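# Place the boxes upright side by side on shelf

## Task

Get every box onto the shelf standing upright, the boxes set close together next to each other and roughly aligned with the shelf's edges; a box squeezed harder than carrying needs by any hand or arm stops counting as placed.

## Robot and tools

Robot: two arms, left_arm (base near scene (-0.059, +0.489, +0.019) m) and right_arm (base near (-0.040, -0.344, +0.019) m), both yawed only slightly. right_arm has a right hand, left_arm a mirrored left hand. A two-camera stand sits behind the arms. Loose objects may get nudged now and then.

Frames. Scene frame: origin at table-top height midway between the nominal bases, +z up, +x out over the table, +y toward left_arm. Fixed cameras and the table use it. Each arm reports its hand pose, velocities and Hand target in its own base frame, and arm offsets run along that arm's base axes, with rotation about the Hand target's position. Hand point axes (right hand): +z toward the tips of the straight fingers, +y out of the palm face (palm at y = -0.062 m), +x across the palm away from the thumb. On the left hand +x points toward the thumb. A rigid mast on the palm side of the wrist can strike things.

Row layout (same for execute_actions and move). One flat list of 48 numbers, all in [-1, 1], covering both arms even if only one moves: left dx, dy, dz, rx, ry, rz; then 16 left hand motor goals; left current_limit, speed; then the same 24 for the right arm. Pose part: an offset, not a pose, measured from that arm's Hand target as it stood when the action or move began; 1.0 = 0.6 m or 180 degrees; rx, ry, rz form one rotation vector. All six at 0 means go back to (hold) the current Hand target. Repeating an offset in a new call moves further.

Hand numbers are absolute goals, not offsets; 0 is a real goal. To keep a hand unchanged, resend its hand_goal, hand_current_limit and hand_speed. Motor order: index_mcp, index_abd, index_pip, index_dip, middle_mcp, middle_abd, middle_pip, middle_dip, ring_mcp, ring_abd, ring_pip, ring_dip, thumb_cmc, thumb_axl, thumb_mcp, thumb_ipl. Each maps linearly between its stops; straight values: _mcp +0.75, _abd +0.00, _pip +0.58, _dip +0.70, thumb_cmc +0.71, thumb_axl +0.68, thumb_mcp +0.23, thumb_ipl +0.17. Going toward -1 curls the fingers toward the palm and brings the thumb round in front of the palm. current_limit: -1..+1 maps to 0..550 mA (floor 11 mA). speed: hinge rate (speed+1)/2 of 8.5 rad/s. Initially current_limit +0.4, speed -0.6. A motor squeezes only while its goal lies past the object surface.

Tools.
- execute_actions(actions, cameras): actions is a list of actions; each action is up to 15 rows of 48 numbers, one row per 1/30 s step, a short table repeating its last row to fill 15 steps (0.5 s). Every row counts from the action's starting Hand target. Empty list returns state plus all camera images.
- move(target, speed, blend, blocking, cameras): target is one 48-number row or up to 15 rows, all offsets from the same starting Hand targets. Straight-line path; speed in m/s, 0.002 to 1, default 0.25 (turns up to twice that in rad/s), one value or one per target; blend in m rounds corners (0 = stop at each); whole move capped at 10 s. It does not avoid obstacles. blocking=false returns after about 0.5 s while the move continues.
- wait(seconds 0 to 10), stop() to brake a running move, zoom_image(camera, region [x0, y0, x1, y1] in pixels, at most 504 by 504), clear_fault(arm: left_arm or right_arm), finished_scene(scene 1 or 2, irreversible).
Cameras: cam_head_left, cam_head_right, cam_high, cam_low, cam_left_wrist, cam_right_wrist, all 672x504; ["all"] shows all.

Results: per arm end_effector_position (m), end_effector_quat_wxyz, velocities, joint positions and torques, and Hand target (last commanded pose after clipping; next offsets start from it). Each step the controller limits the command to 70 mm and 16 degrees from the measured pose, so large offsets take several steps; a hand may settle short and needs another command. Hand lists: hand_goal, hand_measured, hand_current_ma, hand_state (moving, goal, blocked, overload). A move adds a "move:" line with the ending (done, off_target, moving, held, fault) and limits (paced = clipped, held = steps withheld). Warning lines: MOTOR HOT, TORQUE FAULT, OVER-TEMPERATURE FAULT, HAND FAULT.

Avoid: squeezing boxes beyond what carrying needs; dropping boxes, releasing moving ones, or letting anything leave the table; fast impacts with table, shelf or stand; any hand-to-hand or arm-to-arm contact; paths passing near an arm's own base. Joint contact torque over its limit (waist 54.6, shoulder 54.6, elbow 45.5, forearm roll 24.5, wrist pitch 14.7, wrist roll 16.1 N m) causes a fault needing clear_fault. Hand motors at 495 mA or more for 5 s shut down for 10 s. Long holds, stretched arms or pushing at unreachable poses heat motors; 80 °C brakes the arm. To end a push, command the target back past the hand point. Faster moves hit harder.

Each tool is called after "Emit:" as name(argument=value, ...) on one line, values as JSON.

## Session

Emit:
execute_actions(actions=[])

Emit:
zoom_image(camera="cam_head_left", region=[220, 220, 472, 410])

Emit:
zoom_image(camera="cam_high", region=[240, 120, 480, 310])

Scene clock: 0.00 s.
left_arm: end_effector_position=(+0.1153, -0.2473, +0.3142) hand_goal=(+0.754, +0.000, +0.576, +0.696, +0.754, +0.000, +0.576, +0.696, +0.754, +0.000, +0.576, +0.696, +0.714, +0.678, +0.226, +0.168) hand_measured=(+0.754, +0.000, +0.576, +0.696, +0.754, +0.000, +0.576, +0.696, +0.754, +0.000, +0.576, +0.696, +0.714, +0.678, +0.226, +0.168) hand_current_ma=(+0, +0, +0, +0, +0, +0, +0, +0, +0, +0, +0, +0, +0, +0, +0, +0) hand_state=(goal, goal, goal, goal, goal, goal, goal, goal, goal, goal, goal, goal, goal, goal, goal, goal) hand_current_limit=0.40 hand_speed=-0.60 end_effector_quat_wxyz=(+0.388, +0.643, -0.261, -0.606) | right_arm: end_effector_position=(+0.9331, +0.2562, +0.1611) hand_goal=(+0.754, +0.000, +0.576, +0.696, +0.754, +0.000, +0.576, +0.696, +0.754, +0.000, +0.576, +0.696, +0.714, +0.678, +0.226, +0.168) hand_measured=(+0.754, +0.000, +0.576, +0.696, +0.754, +0.000, +0.576, +0.696, +0.754, +0.000, +0.576, +0.696, +0.714, +0.678, +0.226, +0.168) hand_current_ma=(+0, +0, +0, +0, +0, +0, +0, +0, +0, +0, +0, +0, +0, +0, +0, +0) hand_state=(goal, goal, goal, goal, goal, goal, goal, goal, goal, goal, goal, goal, goal, goal, goal, goal) hand_current_limit=0.40 hand_speed=-0.60 end_effector_quat_wxyz=(+0.434, +0.319, +0.839, +0.073)
Joint positions: left_arm=[-0.418 -0.608 -0.548 -0.602 -1.558 -2.152] | right_arm=[0.321 -1.247 -1.914 -1.961 -0.437 2.863]
Joint velocities: within noise
Joint torques (N m): no reading
Hand target: left_arm +0.1153, -0.2473, +0.3142; +0.388, +0.643, -0.261, -0.606 | right_arm +0.9331, +0.2562, +0.1611; +0.434, +0.319, +0.839, +0.073
camera_calibration:
cam_left_wrist: T_world_to_cam=[[-0.144283, 0.982493, -0.117852, 0.258854], [0.716667, 0.0216293, -0.69708, 0.0929273], [-0.682327, -0.185038, -0.707241, 0.3798], [0, 0, 0, 1]] pos_world=[0.229898, -0.186055, 0.363895]
cam_right_wrist: T_world_to_cam=[[0.641703, -0.0142704, 0.76682, -0.679523], [-0.615347, -0.606362, 0.503661, 0.604365], [0.457783, -0.795061, -0.397886, -0.0289045], [0, 0, 0, 1]] pos_world=[0.821178, 0.333786, 0.205177]

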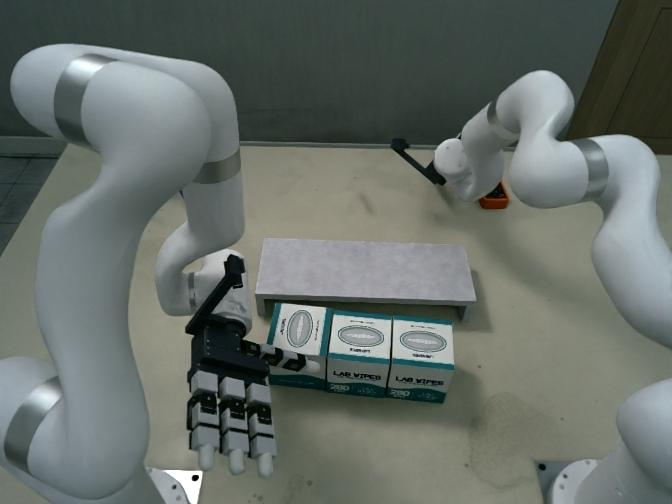

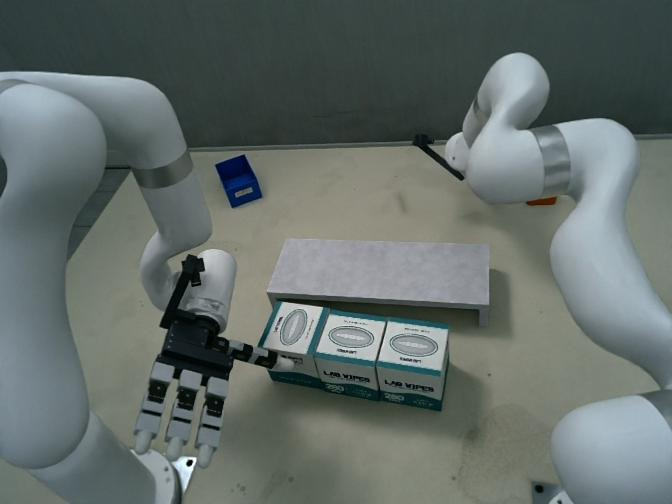

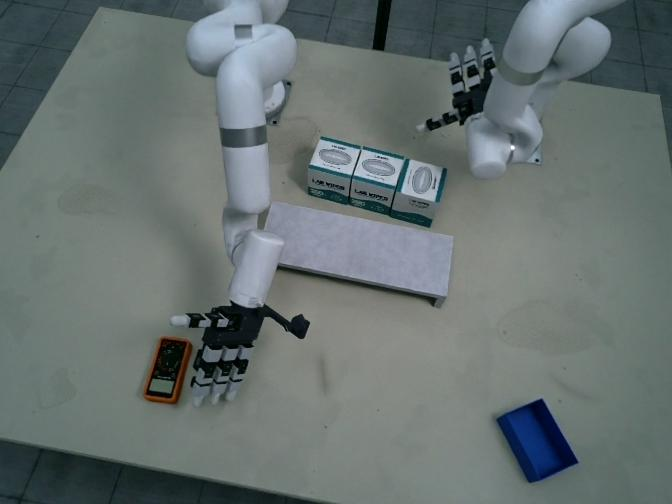

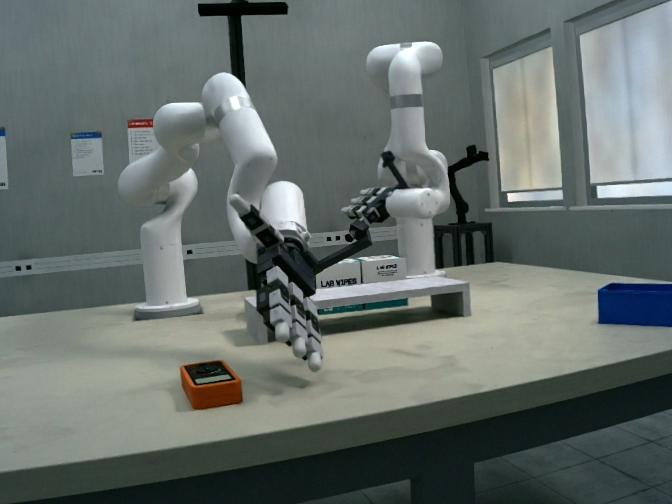

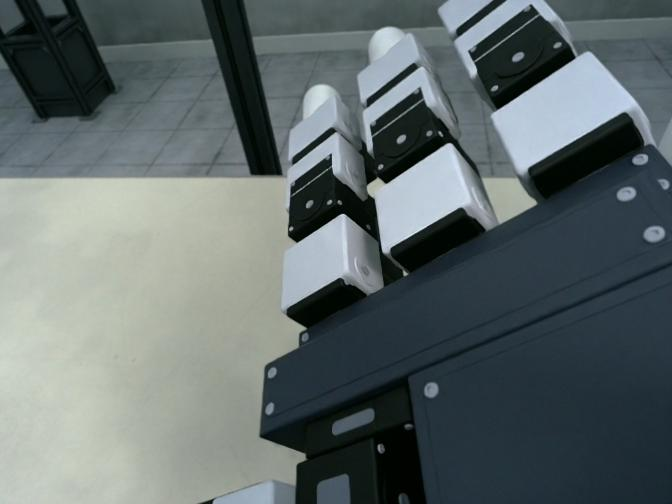

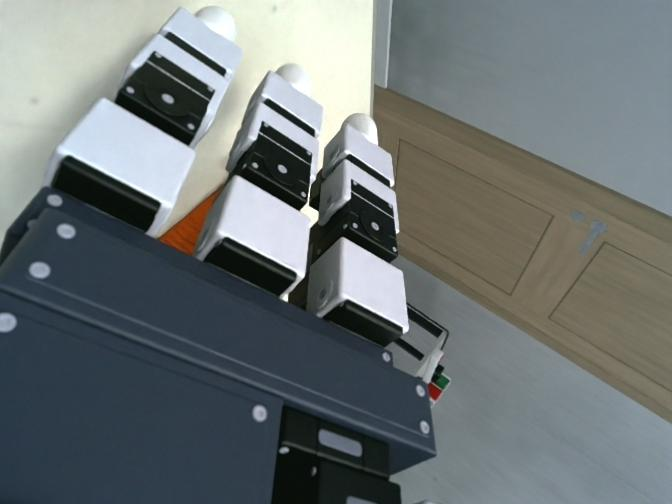

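Scaled by 2.000.

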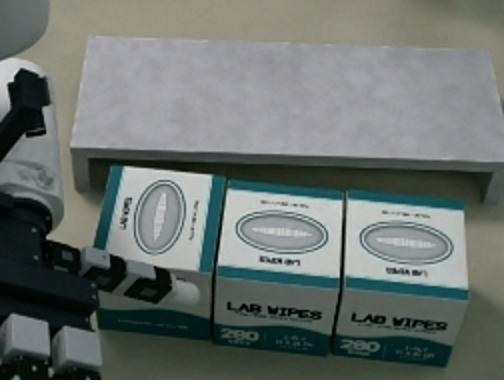

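Scaled by 2.100.

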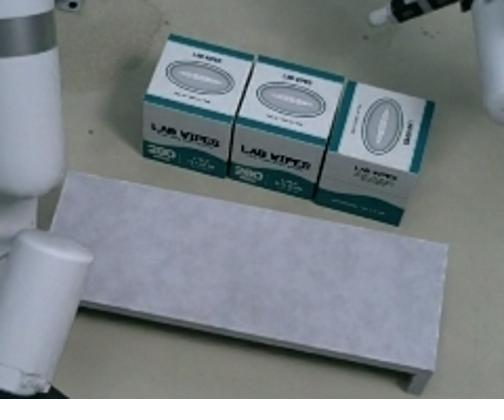

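Emit:
move(target=[[0.1,-0.05,0.25,0,0,0, 0.72,0,0.212,-0.029, 0.72,0,0.212,-0.029, 0.754,0,0.576,0.696, -0.629,-0.401,0.225,0.168, 0.4,-0.6, 0,0,0.1667,0,0,0, 0.754,0,0.576,0.696,0.754,0,0.576,0.696,0.754,0,0.576,0.696,0.714,0.678,0.226,0.168,0.4,-0.6]], speed=0.2)

Emit:
move(target=[[0.28,-0.205,-0.097,0.1737,0.1106,0.2355, 0.72,0,0.212,-0.029, 0.72,0,0.212,-0.029, 0.754,0,0.576,0.696, -0.629,-0.401,0.225,0.168, 0.4,-0.6, -0.1385,-0.927,0,0,0,-0.194, 0.754,0,0.576,0.696,0.754,0,0.576,0.696,0.754,0,0.576,0.696,0.714,0.678,0.226,0.168,0.4,-0.6]], speed=0.25, cameras=["cam_high","cam_low","cam_head_left"])

Scene clock: 22.97 s.
left_arm: end_effector_position=(+0.1753, -0.2773, +0.4642) hand_goal=(+0.720, +0.000, +0.212, -0.028, +0.720, +0.000, +0.212, -0.028, +0.754, +0.000, +0.576, +0.696, -0.628, -0.400, +0.226, +0.168) hand_measured=(+0.736, +0.000, +0.218, -0.024, +0.740, +0.000, +0.218, -0.026, +0.760, +0.000, +0.576, +0.696, -0.614, -0.398, +0.228, +0.168) hand_current_ma=(+24, +0, +6, +2, +32, +0, +5, +2, +6, +0, +0, +0, +17, +2, +1, +0) hand_state=(goal, goal, goal, goal, goal, goal, goal, goal, goal, goal, goal, goal, goal, goal, goal, goal) hand_current_limit=0.40 hand_speed=-0.60 end_effector_quat_wxyz=(+0.388, +0.643, -0.261, -0.606) | right_arm: end_effector_position=(+0.9331, +0.2562, +0.2610) hand_goal=(+0.754, +0.000, +0.576, +0.696, +0.754, +0.000, +0.576, +0.696, +0.754, +0.000, +0.576, +0.696, +0.714, +0.678, +0.226, +0.168) hand_measured=(+0.756, +0.000, +0.576, +0.696, +0.754, +0.000, +0.576, +0.696, +0.756, +0.000, +0.576, +0.696, +0.716, +0.678, +0.226, +0.168) hand_current_ma=(+2, +0, +1, +0, +1, +0, +1, +0, +2, +0, +1, +0, +3, -1, -1, +0) hand_state=(goal, goal, goal, goal, goal, goal, goal, goal, goal, goal, goal, goal, goal, goal, goal, goal) hand_current_limit=0.40 hand_speed=-0.60 end_effector_quat_wxyz=(+0.434, +0.319, +0.839, +0.073)
Joint positions: left_arm=[-0.426 -0.296 -0.685 -0.656 -1.923 -2.42] | right_arm=[0.321 -1.089 -1.866 -1.726 -0.408 2.605]
Joint torques (N m): left_arm=[-6.12 22.44 -12.35 -0.73 -2.53 -0.54] | right_arm=[3.69 51.87 -23.96 1.3 0.2 -0.72]
Hand target: left_arm +0.1753, -0.2773, +0.4642; +0.388, +0.643, -0.261, -0.606 | right_arm +0.9331, +0.2562, +0.2611; +0.434, +0.319, +0.839, +0.073
Off the commanded pose: left_arm 0.000 m, 0 deg | right_arm 0.000 m, 0 deg.
move: done

Scene clock: 25.63 s.
left_arm: end_effector_position=(+0.3433, -0.4003, +0.4060) hand_goal=(+0.720, +0.000, +0.212, -0.028, +0.720, +0.000, +0.212, -0.028, +0.754, +0.000, +0.576, +0.696, -0.628, -0.400, +0.226, +0.168) hand_measured=(+0.728, +0.002, +0.216, -0.024, +0.730, +0.002, +0.216, -0.026, +0.760, +0.002, +0.576, +0.696, -0.614, -0.398, +0.228, +0.168) hand_current_ma=(+9, +0, +4, +2, +11, +0, +3, +2, +6, +1, +0, +0, +17, +2, +2, +0) hand_state=(goal, goal, goal, goal, goal, goal, goal, goal, goal, goal, goal, goal, goal, goal, goal, goal) hand_current_limit=0.40 hand_speed=-0.60 end_effector_quat_wxyz=(+0.433, +0.660, +0.222, -0.572) | right_arm: end_effector_position=(+0.8500, -0.2999, +0.2611) hand_goal=(+0.754, +0.000, +0.576, +0.696, +0.754, +0.000, +0.576, +0.696, +0.754, +0.000, +0.576, +0.696, +0.714, +0.678, +0.226, +0.168) hand_measured=(+0.756, +0.000, +0.576, +0.696, +0.756, +0.000, +0.576, +0.696, +0.756, +0.000, +0.576, +0.696, +0.716, +0.678, +0.226, +0.168) hand_current_ma=(+3, +0, +1, +0, +3, +0, +1, +0, +3, +0, +1, +0, +4, -1, -2, +0) hand_state=(goal, goal, goal, goal, goal, goal, goal, goal, goal, goal, goal, goal, goal, goal, goal, goal) hand_current_limit=0.40 hand_speed=-0.60 end_effector_quat_wxyz=(+0.436, +0.556, +0.705, -0.061)
Joint positions: left_arm=[-0.405 -0.339 -0.726 -1.402 -1.671 -3.2] | right_arm=[-0.28 -0.923 -1.561 -2.008 -0.454 2.922]
Joint torques (N m): left_arm=[-5.16 24.16 -12.65 -1.11 -0.29 -0.53] | right_arm=[-4.97 35.26 -23.3 1.47 -0.16 -0.7]
Hand target: left_arm +0.3433, -0.4003, +0.4060; +0.433, +0.660, +0.222, -0.572 | right_arm +0.8500, -0.3000, +0.2611; +0.436, +0.556, +0.705, -0.061
Off the commanded pose: left_arm 0.000 m, 0 deg | right_arm 0.000 m, 0 deg.
move: done
Images, in order (width x height): cam_head_left 672x504, cam_high 672x504, cam_low 672x504.

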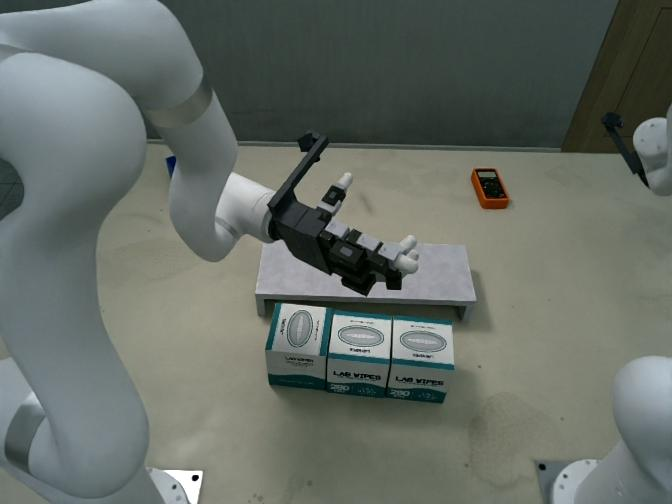

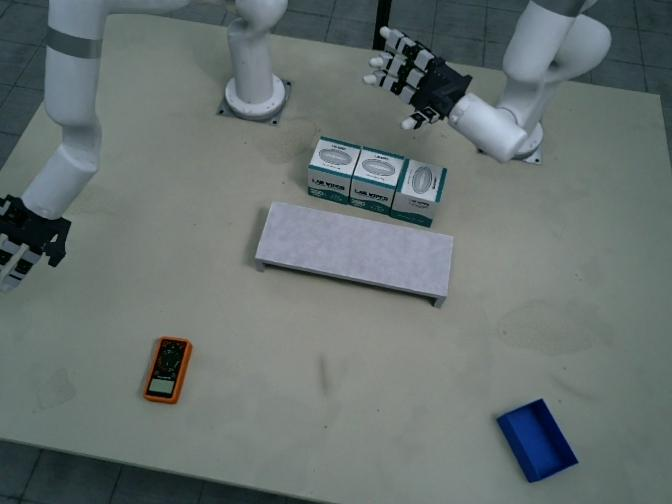

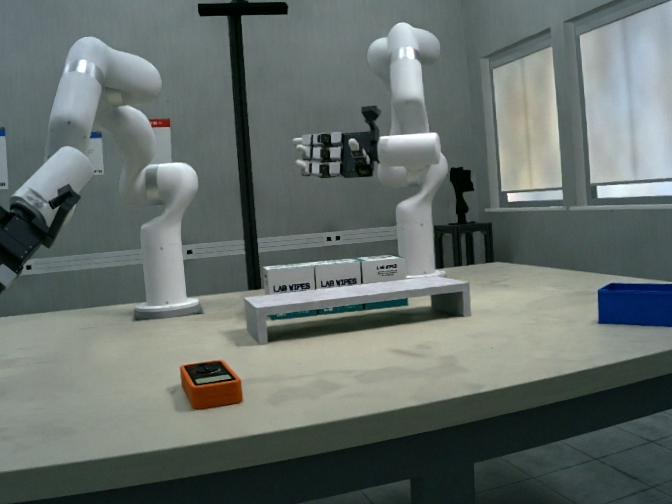

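Emit:
move(target=[[0.2362,0.0388,-0.0717,0.0487,0.2001,0.2355, 0.72,0,0.212,-0.029, 0.72,0,0.212,-0.029, 0.754,0,0.576,0.696, -0.629,-0.401,0.225,0.168, 0.4,-0.6, 0,0,0,0,0,0, 0.754,0,0.576,0.696,0.754,0,0.576,0.696,0.754,0,0.576,0.696,0.714,0.678,0.226,0.168,0.4,-0.6]], speed=0.3)

Emit:
move(target=[[0.0133,0.0783,-0.0417,-0.1037,0.1779,0.2355, 0.72,0,0.212,-0.029, 0.72,0,0.212,-0.029, 0.754,0,0.576,0.696, -0.629,-0.401,0.225,0.168, 0.4,-0.6, 0,0,0,0,0,0, 0.754,0,0.576,0.696,0.754,0,0.576,0.696,0.754,0,0.576,0.696,0.714,0.678,0.226,0.168,0.4,-0.6]], speed=0.3)

Emit:
move(target=[[-0.0867,0.05,-0.0183,-0.1979,0.0566,0.2355, 0.72,0,0.212,-0.029, 0.72,0,0.212,-0.029, 0.754,0,0.576,0.696, -0.629,-0.401,0.225,0.168, 0.4,-0.6, 0,0,0,0,0,0, 0.754,0,0.576,0.696,0.754,0,0.576,0.696,0.754,0,0.576,0.696,0.714,0.678,0.226,0.168,0.4,-0.6]], speed=0.3, cameras=["all"])

Scene clock: 29.60 s.
left_arm: end_effector_position=(+0.4850, -0.3770, +0.3629) hand_goal=(+0.720, +0.000, +0.212, -0.028, +0.720, +0.000, +0.212, -0.028, +0.754, +0.000, +0.576, +0.696, -0.628, -0.400, +0.226, +0.168) hand_measured=(+0.720, +0.002, +0.214, -0.024, +0.718, +0.002, +0.214, -0.026, +0.752, +0.002, +0.576, +0.696, -0.614, -0.398, +0.228, +0.168) hand_current_ma=(+0, +0, +1, +2, -1, +0, +1, +2, -1, +1, +0, +0, +17, +2, +2, +0) hand_state=(goal, goal, goal, goal, goal, goal, goal, goal, goal, goal, goal, goal, goal, goal, goal, goal) hand_current_limit=0.40 hand_speed=-0.60 end_effector_quat_wxyz=(+0.469, +0.362, +0.603, -0.534) | right_arm: end_effector_position=(+0.8500, -0.3000, +0.2611) hand_goal=(+0.754, +0.000, +0.576, +0.696, +0.754, +0.000, +0.576, +0.696, +0.754, +0.000, +0.576, +0.696, +0.714, +0.678, +0.226, +0.168) hand_measured=(+0.756, +0.000, +0.576, +0.696, +0.756, +0.000, +0.576, +0.696, +0.756, +0.000, +0.576, +0.696, +0.716, +0.678, +0.226, +0.168) hand_current_ma=(+3, +0, +1, +0, +3, +0, +1, +0, +3, +0, +1, +0, +4, -1, -2, +0) hand_state=(goal, goal, goal, goal, goal, goal, goal, goal, goal, goal, goal, goal, goal, goal, goal, goal) hand_current_limit=0.40 hand_speed=-0.60 end_effector_quat_wxyz=(+0.436, +0.556, +0.705, -0.061)
Joint positions: left_arm=[-0.435 -0.271 -0.679 -2.15 -1.35 -3.788] | right_arm=[-0.28 -0.923 -1.561 -2.008 -0.454 2.922]
Joint torques (N m): left_arm=[-5.31 23.76 -13.82 -1.21 -0.29 -0.51] | right_arm=[-4.66 35.53 -23.8 1.05 -1.9 -0.67]
Hand target: left_arm +0.4851, -0.3770, +0.3629; +0.469, +0.362, +0.603, -0.534 | right_arm +0.8500, -0.3000, +0.2611; +0.436, +0.556, +0.705, -0.061
Off the commanded pose: left_arm 0.000 m, 0 deg | right_arm 0.000 m, 0 deg.
move: done

Scene clock: 31.70 s.
left_arm: end_effector_position=(+0.4930, -0.3300, +0.3379) hand_goal=(+0.720, +0.000, +0.212, -0.028, +0.720, +0.000, +0.212, -0.028, +0.754, +0.000, +0.576, +0.696, -0.628, -0.400, +0.226, +0.168) hand_measured=(+0.714, +0.002, +0.214, -0.024, +0.714, +0.002, +0.212, -0.026, +0.748, +0.002, +0.576, +0.696, -0.614, -0.398, +0.228, +0.168) hand_current_ma=(-5, +0, +1, +2, -7, +0, +0, +2, -5, +1, +0, +0, +17, +2, +2, +0) hand_state=(goal, goal, goal, goal, goal, goal, goal, goal, goal, goal, goal, goal, goal, goal, goal, goal) hand_current_limit=0.40 hand_speed=-0.60 end_effector_quat_wxyz=(+0.498, -0.111, +0.703, -0.496) | right_arm: end_effector_position=(+0.8500, -0.3000, +0.2611) hand_goal=(+0.754, +0.000, +0.576, +0.696, +0.754, +0.000, +0.576, +0.696, +0.754, +0.000, +0.576, +0.696, +0.714, +0.678, +0.226, +0.168) hand_measured=(+0.756, +0.000, +0.576, +0.696, +0.756, +0.000, +0.576, +0.696, +0.756, +0.000, +0.576, +0.696, +0.716, +0.678, +0.226, +0.168) hand_current_ma=(+3, +0, +1, +0, +3, +0, +1, +0, +3, +0, +1, +0, +4, -1, -2, +0) hand_state=(goal, goal, goal, goal, goal, goal, goal, goal, goal, goal, goal, goal, goal, goal, goal, goal) hand_current_limit=0.40 hand_speed=-0.60 end_effector_quat_wxyz=(+0.436, +0.556, +0.705, -0.061)
Joint positions: left_arm=[-0.654 -0.159 -0.584 -3.173 -1.134 -4.068] | right_arm=[-0.28 -0.923 -1.561 -2.008 -0.454 2.922]
Joint torques (N m): left_arm=[-4.39 22.29 -14.87 -0.85 -0.35 0.22] | right_arm=[-4.94 35.11 -23.23 1.27 -2.03 -0.72]
Hand target: left_arm +0.4930, -0.3300, +0.3379; +0.498, -0.111, +0.703, -0.495 | right_arm +0.8500, -0.3000, +0.2611; +0.436, +0.556, +0.705, -0.061
Off the commanded pose: left_arm 0.000 m, 0 deg | right_arm 0.000 m, 0 deg.
move: done

Scene clock: 33.80 s.
left_arm: end_effector_position=(+0.4410, -0.3000, +0.3269) hand_goal=(+0.720, +0.000, +0.212, -0.028, +0.720, +0.000, +0.212, -0.028, +0.754, +0.000, +0.576, +0.696, -0.628, -0.400, +0.226, +0.168) hand_measured=(+0.712, +0.002, +0.212, -0.024, +0.712, +0.002, +0.212, -0.026, +0.746, +0.002, +0.576, +0.696, -0.624, -0.398, +0.228, +0.168) hand_current_ma=(-7, +0, +0, +2, -10, +0, +0, +2, -8, +1, +0, +0, +3, +2, +2, +0) hand_state=(goal, goal, goal, goal, goal, goal, goal, goal, goal, goal, goal, goal, goal, goal, goal, goal) hand_current_limit=0.40 hand_speed=-0.60 end_effector_quat_wxyz=(+0.522, -0.539, +0.475, -0.460) | right_arm: end_effector_position=(+0.8500, -0.3000, +0.2611) hand_goal=(+0.754, +0.000, +0.576, +0.696, +0.754, +0.000, +0.576, +0.696, +0.754, +0.000, +0.576, +0.696, +0.714, +0.678, +0.226, +0.168) hand_measured=(+0.756, +0.000, +0.576, +0.696, +0.756, +0.000, +0.576, +0.696, +0.756, +0.000, +0.576, +0.696, +0.716, +0.678, +0.226, +0.168) hand_current_ma=(+3, +0, +1, +0, +3, +0, +1, +0, +3, +0, +1, +0, +4, -1, -2, +0) hand_state=(goal, goal, goal, goal, goal, goal, goal, goal, goal, goal, goal, goal, goal, goal, goal, goal) hand_current_limit=0.40 hand_speed=-0.60 end_effector_quat_wxyz=(+0.436, +0.556, +0.705, -0.061)
Joint positions: left_arm=[-0.94 -0.176 -0.592 -4.256 -1.345 -4.342] | right_arm=[-0.28 -0.923 -1.561 -2.008 -0.454 2.922]
Joint torques (N m): left_arm=[-5.22 13.58 -14.47 -0.55 -2.44 -0.65] | right_arm=[-4.15 35.8 -23.44 0.93 -2.12 -0.71]
Hand target: left_arm +0.4410, -0.3000, +0.3269; +0.522, -0.539, +0.475, -0.460 | right_arm +0.8500, -0.3000, +0.2611; +0.436, +0.556, +0.705, -0.061
Off the commanded pose: left_arm 0.000 m, 0 deg | right_arm 0.000 m, 0 deg.
move: done
camera_calibration:
cam_left_wrist: T_world_to_cam=[[-0.114739, 0.734342, 0.669012, 0.0144555], [-0.652368, -0.563588, 0.506739, -0.0957772], [0.749167, -0.378299, 0.543726, -0.497026], [0, 0, 0, 1]] pos_world=[0.311532, -0.252618, 0.309109]
cam_right_wrist: T_world_to_cam=[[0.518003, -0.378996, 0.766834, -0.715082], [-0.85166, -0.145012, 0.503633, 0.504874], [-0.0796748, -0.913966, -0.397893, 0.0278937], [0, 0, 0, 1]] pos_world=[0.802618, -0.172307, 0.305177]

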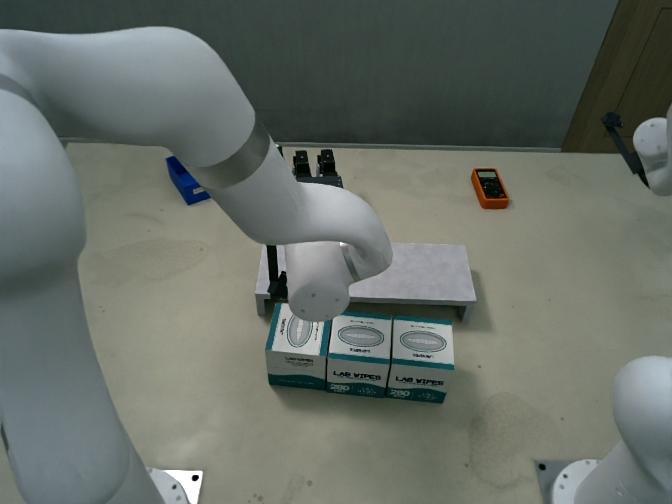

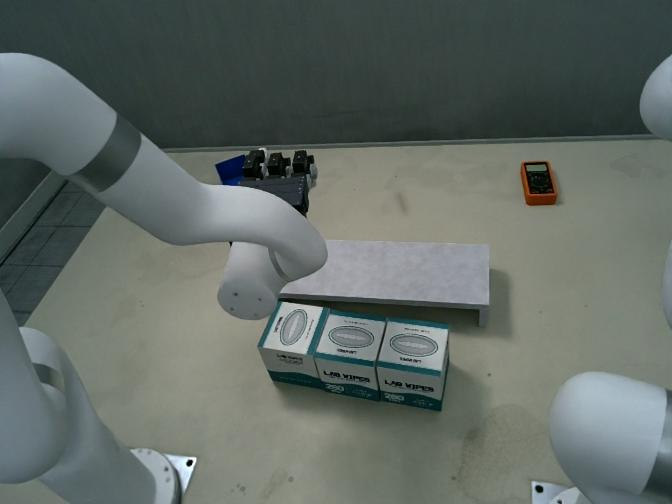

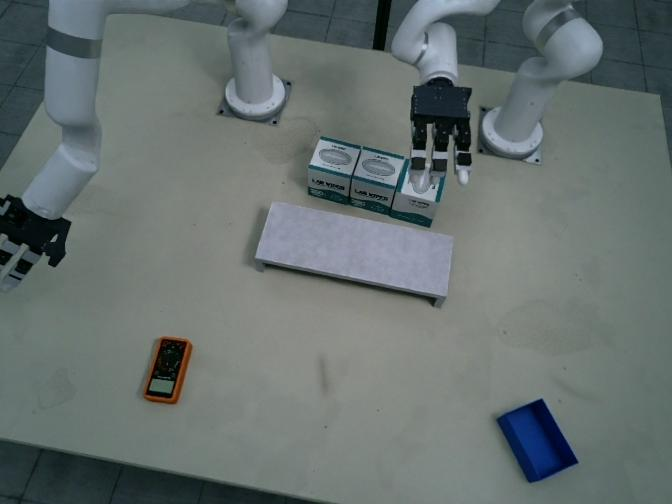

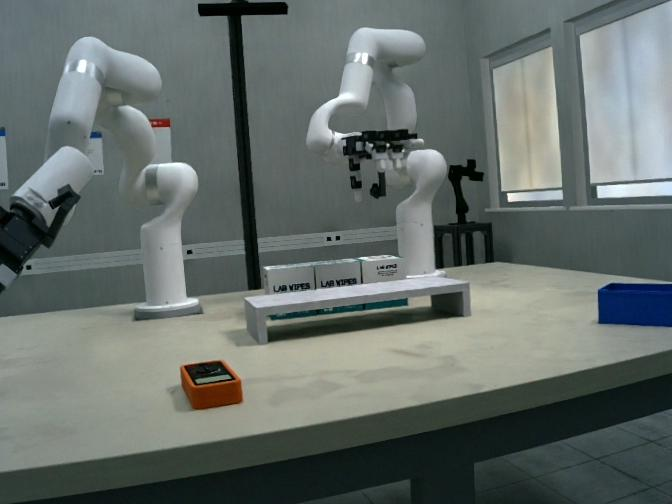

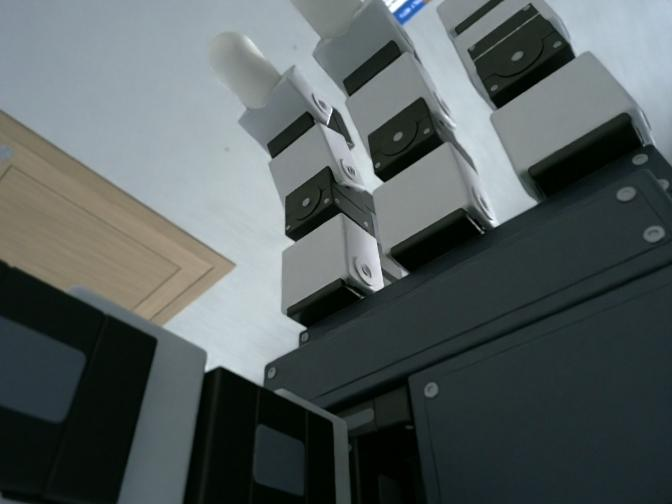

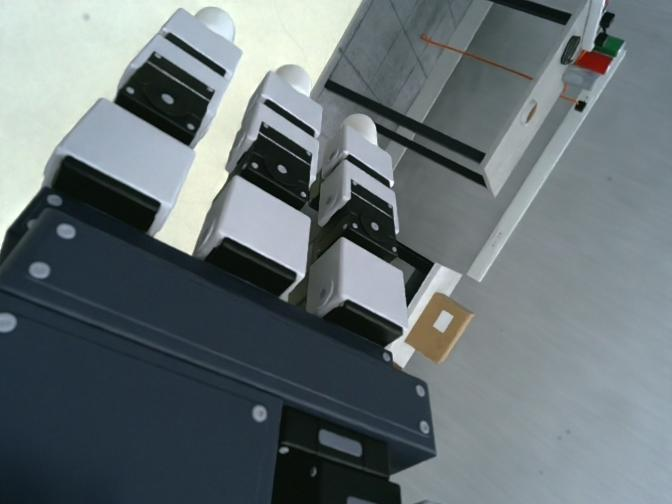

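Emit:
zoom_image(camera="cam_head_left", region=[255, 290, 365, 410])

Emit:
zoom_image(camera="cam_head_left", region=[355, 290, 465, 410])

Emit:
zoom_image(camera="cam_high", region=[295, 125, 385, 225])

Emit:
zoom_image(camera="cam_high", region=[380, 135, 490, 235])

Emit:
zoom_image(camera="cam_head_right", region=[220, 130, 340, 250])

Emit:
zoom_image(camera="cam_head_left", region=[240, 130, 360, 250])

Scaled by 4.200.

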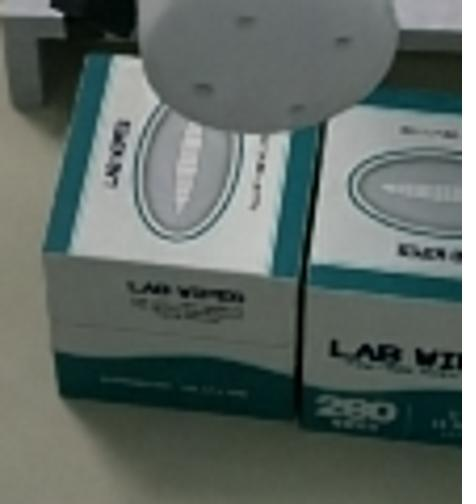

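Scaled by 4.200.

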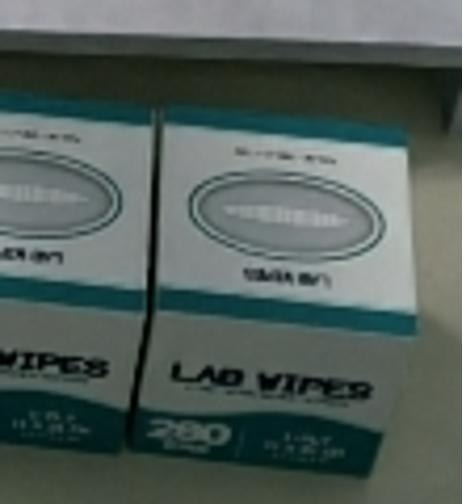

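Scaled by 5.040.

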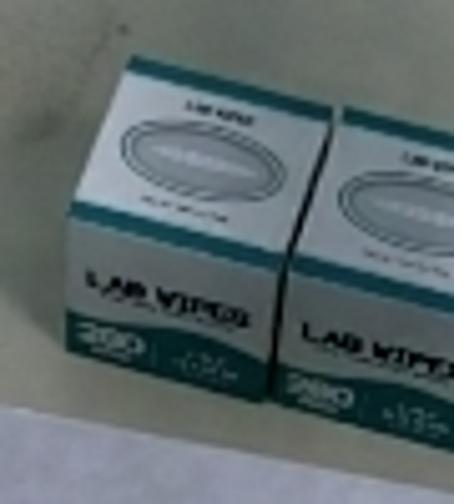

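Scaled by 4.582.

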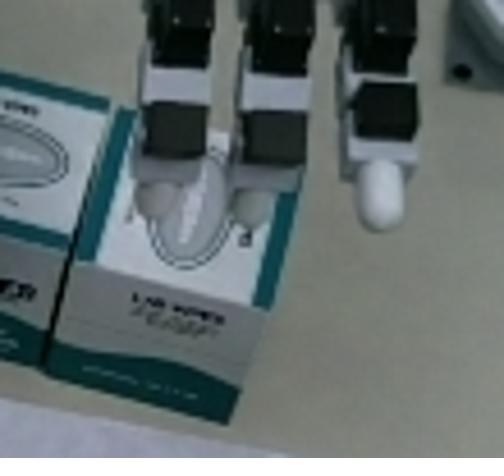

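Scaled by 4.200.

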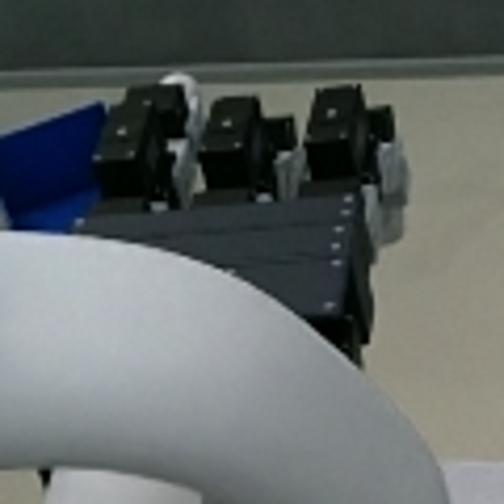

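Scaled by 4.200.

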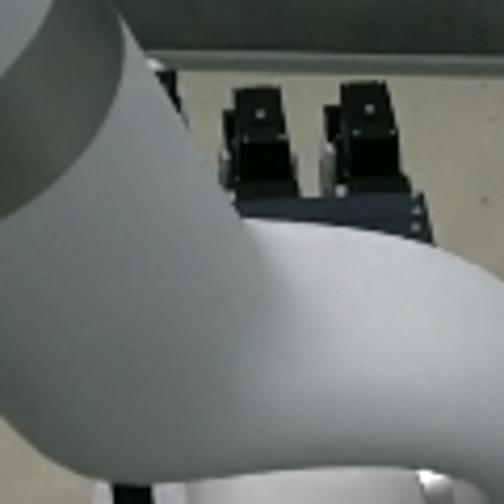

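Emit:
zoom_image(camera="cam_head_left", region=[240, 225, 492, 335])

Emit:
zoom_image(camera="cam_head_right", region=[250, 225, 502, 335])

Emit:
zoom_image(camera="cam_high", region=[245, 190, 465, 315])

Scaled by 2.000.

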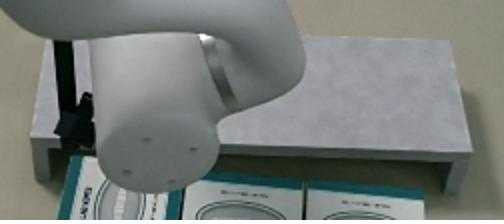

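Scaled by 2.000.

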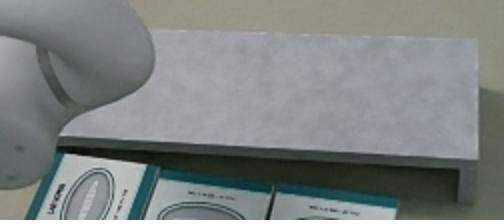

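Scaled by 2.291.

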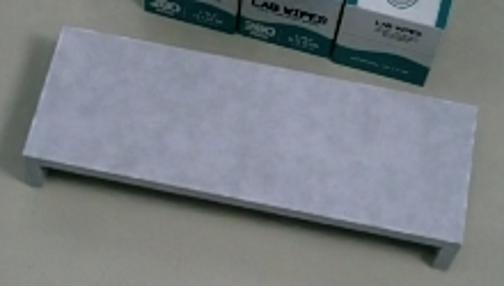

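Emit:
move(target=[[-0.1963,-0.3658,-0.02,0.0006,-0.042,-0.0711, 0.72,0,0.212,-0.029, 0.72,0,0.212,-0.029, 0.754,0,0.576,0.696, -0.629,-0.401,0.225,0.168, 0.4,-0.8, 0,0,0,0,0,0, 0.754,0,0.576,0.696,0.754,0,0.576,0.696,0.754,0,0.576,0.696,0.714,0.678,0.226,0.168,0.4,-0.6],[-0.1963,-0.3658,-0.326,0.0006,-0.042,-0.0711, 0.72,0,0.212,-0.029, 0.72,0,0.212,-0.029, 0.754,0,0.576,0.696, -0.629,-0.401,0.225,0.168, 0.4,-0.8, 0,0,0,0,0,0, 0.754,0,0.576,0.696,0.754,0,0.576,0.696,0.754,0,0.576,0.696,0.714,0.678,0.226,0.168,0.4,-0.6]], speed=[0.2,0.12], cameras=["all"])

Emit:
zoom_image(camera="cam_high", region=[280, 80, 400, 210])

Scene clock: 51.47 s.
left_arm: end_effector_position=(+0.3232, -0.5195, +0.1314) hand_goal=(+0.720, +0.000, +0.212, -0.028, +0.720, +0.000, +0.212, -0.028, +0.754, +0.000, +0.576, +0.696, -0.628, -0.400, +0.226, +0.168) hand_measured=(+0.712, +0.002, +0.212, -0.024, +0.710, +0.002, +0.212, -0.026, +0.746, +0.002, +0.576, +0.696, -0.626, -0.398, +0.228, +0.168) hand_current_ma=(-9, +0, +0, +2, -12, +0, +0, +2, -9, +1, +0, +0, +1, +2, +2, +0) hand_state=(goal, goal, goal, goal, goal, goal, goal, goal, goal, goal, goal, goal, goal, goal, goal, goal) hand_current_limit=0.40 hand_speed=-0.80 end_effector_quat_wxyz=(+0.498, -0.451, +0.497, -0.549) | right_arm: end_effector_position=(+0.8500, -0.3000, +0.2611) hand_goal=(+0.754, +0.000, +0.576, +0.696, +0.754, +0.000, +0.576, +0.696, +0.754, +0.000, +0.576, +0.696, +0.714, +0.678, +0.226, +0.168) hand_measured=(+0.756, +0.000, +0.576, +0.696, +0.756, +0.000, +0.576, +0.696, +0.756, +0.000, +0.576, +0.696, +0.716, +0.678, +0.226, +0.168) hand_current_ma=(+3, +0, +1, +0, +3, +0, +1, +0, +3, +0, +1, +0, +4, -1, -2, +0) hand_state=(goal, goal, goal, goal, goal, goal, goal, goal, goal, goal, goal, goal, goal, goal, goal, goal) hand_current_limit=0.40 hand_speed=-0.60 end_effector_quat_wxyz=(+0.436, +0.556, +0.705, -0.061)
Joint positions: left_arm=[-1.365 -0.895 -0.968 -4.403 -1.649 -4.643] | right_arm=[-0.28 -0.923 -1.561 -2.008 -0.454 2.922]
Joint torques (N m): left_arm=[1.4 25.43 -10.86 -0.65 -2.53 -0.66] | right_arm=[-4.16 35.69 -23.78 0.94 -2.07 -0.66]
Hand target: left_arm +0.3232, -0.5195, +0.1313; +0.498, -0.451, +0.497, -0.549 | right_arm +0.8500, -0.3000, +0.2611; +0.436, +0.556, +0.705, -0.061
Off the commanded pose: left_arm 0.000 m, 0 deg | right_arm 0.000 m, 0 deg.
move: done
camera_calibration:
cam_left_wrist: T_world_to_cam=[[-0.0362817, 0.750066, 0.660367, 0.276947], [-0.821191, -0.398951, 0.408024, -0.0442129], [0.569499, -0.527483, 0.630422, -0.416264], [0, 0, 0, 1]] pos_world=[0.210803, -0.44494, 0.0975757]
cam_right_wrist: T_world_to_cam=[[0.518003, -0.378996, 0.766834, -0.715082], [-0.85166, -0.145012, 0.503633, 0.504874], [-0.0796748, -0.913966, -0.397893, 0.0278937], [0, 0, 0, 1]] pos_world=[0.802618, -0.172307, 0.305177]

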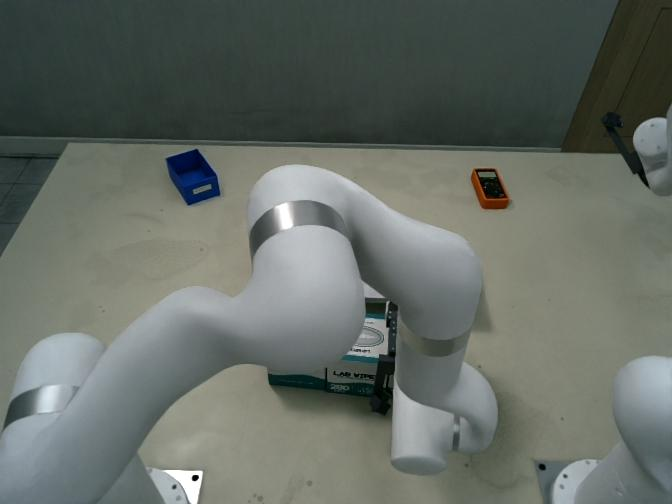

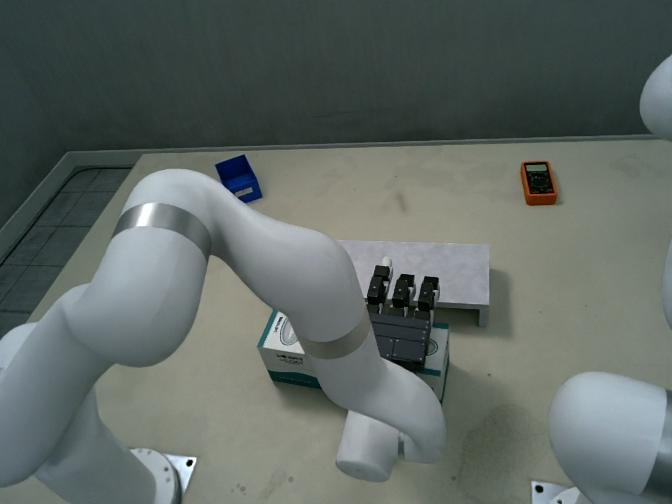

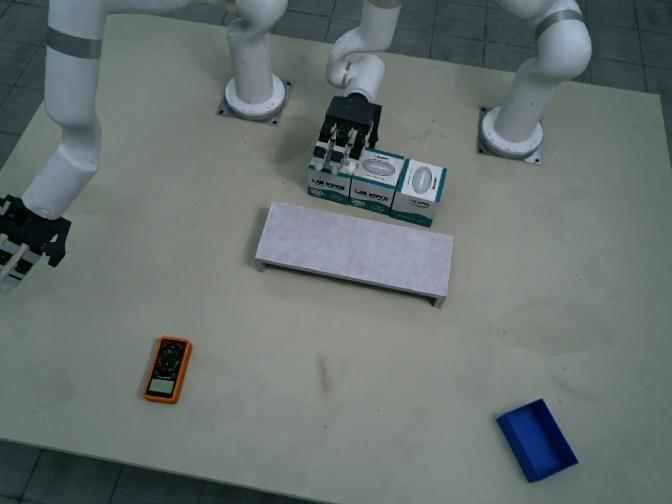

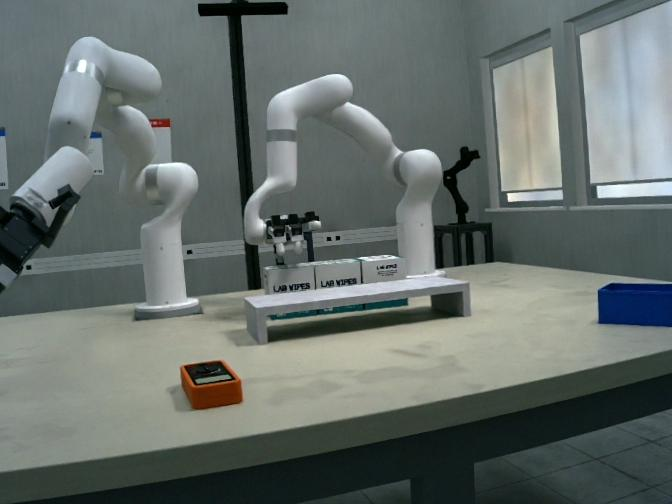

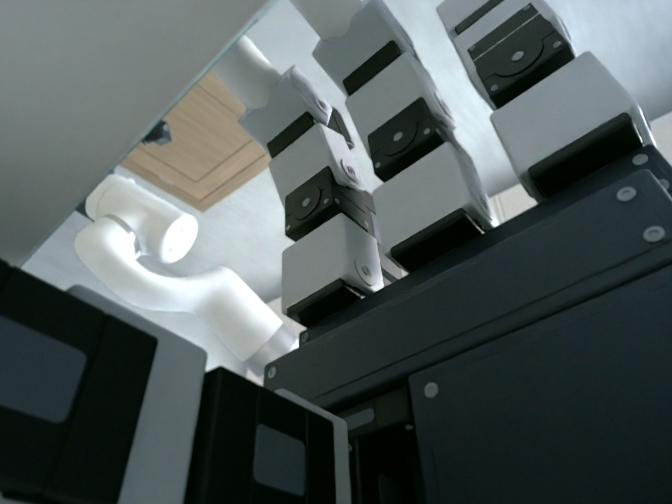

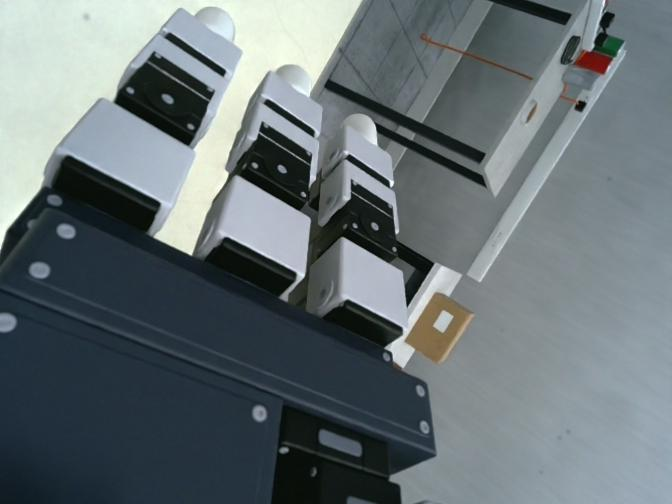

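Scaled by 3.877.

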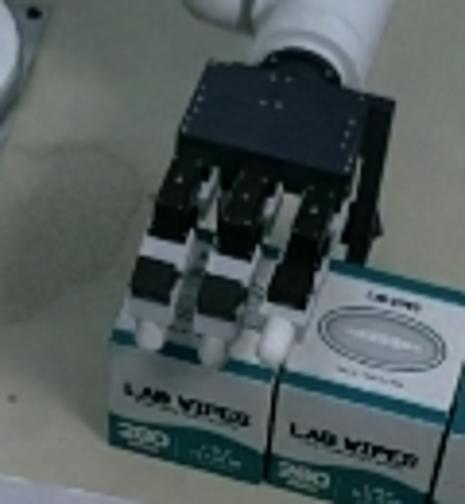

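Emit:
move(target=[[0,0,-0.0732,0,0,0, 0.72,0,0.212,-0.029, 0.72,0,0.212,-0.029, 0.754,0,0.576,0.696, -0.629,-0.401,0.225,0.168, 0.4,-0.8, 0,0,0,0,0,0, 0.754,0,0.576,0.696,0.754,0,0.576,0.696,0.754,0,0.576,0.696,0.714,0.678,0.226,0.168,0.4,-0.6]], speed=[0.06], cameras=["cam_high","cam_left_wrist"])

Emit:
zoom_image(camera="cam_high", region=[280, 100, 400, 230])

Scene clock: 54.60 s.
left_arm: end_effector_position=(+0.3232, -0.5195, +0.0875) hand_goal=(+0.720, +0.000, +0.212, -0.028, +0.720, +0.000, +0.212, -0.028, +0.754, +0.000, +0.576, +0.696, -0.628, -0.400, +0.226, +0.168) hand_measured=(+0.712, +0.002, +0.212, -0.024, +0.710, +0.002, +0.212, -0.026, +0.746, +0.002, +0.576, +0.696, -0.626, -0.398, +0.228, +0.168) hand_current_ma=(-9, +0, +0, +2, -12, +0, +0, +2, -9, +1, +0, +0, +1, +2, +2, +0) hand_state=(goal, goal, goal, goal, goal, goal, goal, goal, goal, goal, goal, goal, goal, goal, goal, goal) hand_current_limit=0.40 hand_speed=-0.80 end_effector_quat_wxyz=(+0.498, -0.451, +0.497, -0.549) | right_arm: end_effector_position=(+0.8500, -0.3000, +0.2611) hand_goal=(+0.754, +0.000, +0.576, +0.696, +0.754, +0.000, +0.576, +0.696, +0.754, +0.000, +0.576, +0.696, +0.714, +0.678, +0.226, +0.168) hand_measured=(+0.756, +0.000, +0.576, +0.696, +0.756, +0.000, +0.576, +0.696, +0.756, +0.000, +0.576, +0.696, +0.716, +0.678, +0.226, +0.168) hand_current_ma=(+3, +0, +1, +0, +3, +0, +1, +0, +3, +0, +1, +0, +4, -1, -2, +0) hand_state=(goal, goal, goal, goal, goal, goal, goal, goal, goal, goal, goal, goal, goal, goal, goal, goal) hand_current_limit=0.40 hand_speed=-0.60 end_effector_quat_wxyz=(+0.436, +0.556, +0.705, -0.061)
Joint positions: left_arm=[-1.365 -1.003 -1.018 -4.408 -1.667 -4.699] | right_arm=[-0.28 -0.923 -1.561 -2.008 -0.454 2.922]
Joint torques (N m): left_arm=[0.23 26.26 -9.69 -0.52 -2.63 -0.65] | right_arm=[-4.53 34.43 -23.16 0.78 -2.04 -0.69]
Hand target: left_arm +0.3232, -0.5195, +0.0874; +0.498, -0.451, +0.497, -0.549 | right_arm +0.8500, -0.3000, +0.2611; +0.436, +0.556, +0.705, -0.061
Off the commanded pose: left_arm 0.000 m, 0 deg | right_arm 0.000 m, 0 deg.
move: done
camera_calibration:
cam_left_wrist: T_world_to_cam=[[-0.0362817, 0.750066, 0.660367, 0.305941], [-0.821191, -0.398951, 0.408024, -0.0262185], [0.569499, -0.527483, 0.630422, -0.388646], [0, 0, 0, 1]] pos_world=[0.210903, -0.44494, 0.0536757]
Images, in order (width x height): cam_high 672x504, cam_left_wrist 672x504.

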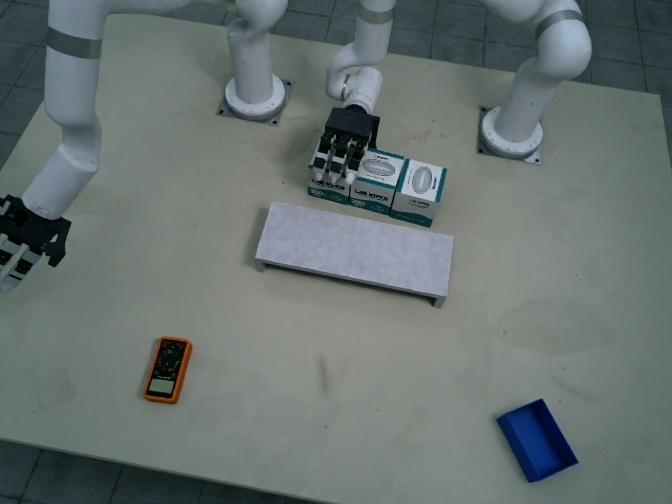

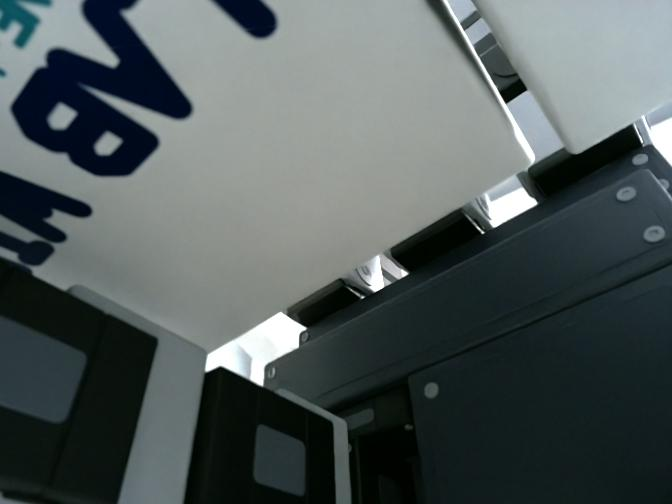

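Scaled by 3.877.

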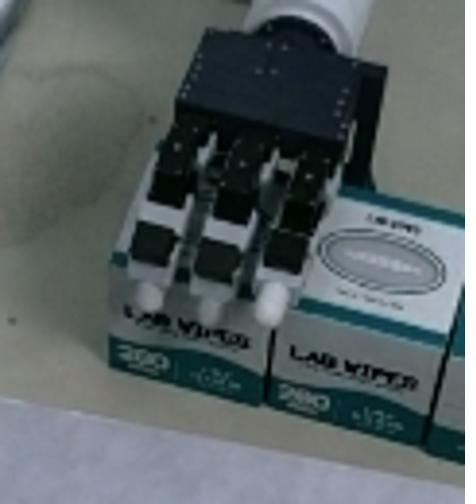

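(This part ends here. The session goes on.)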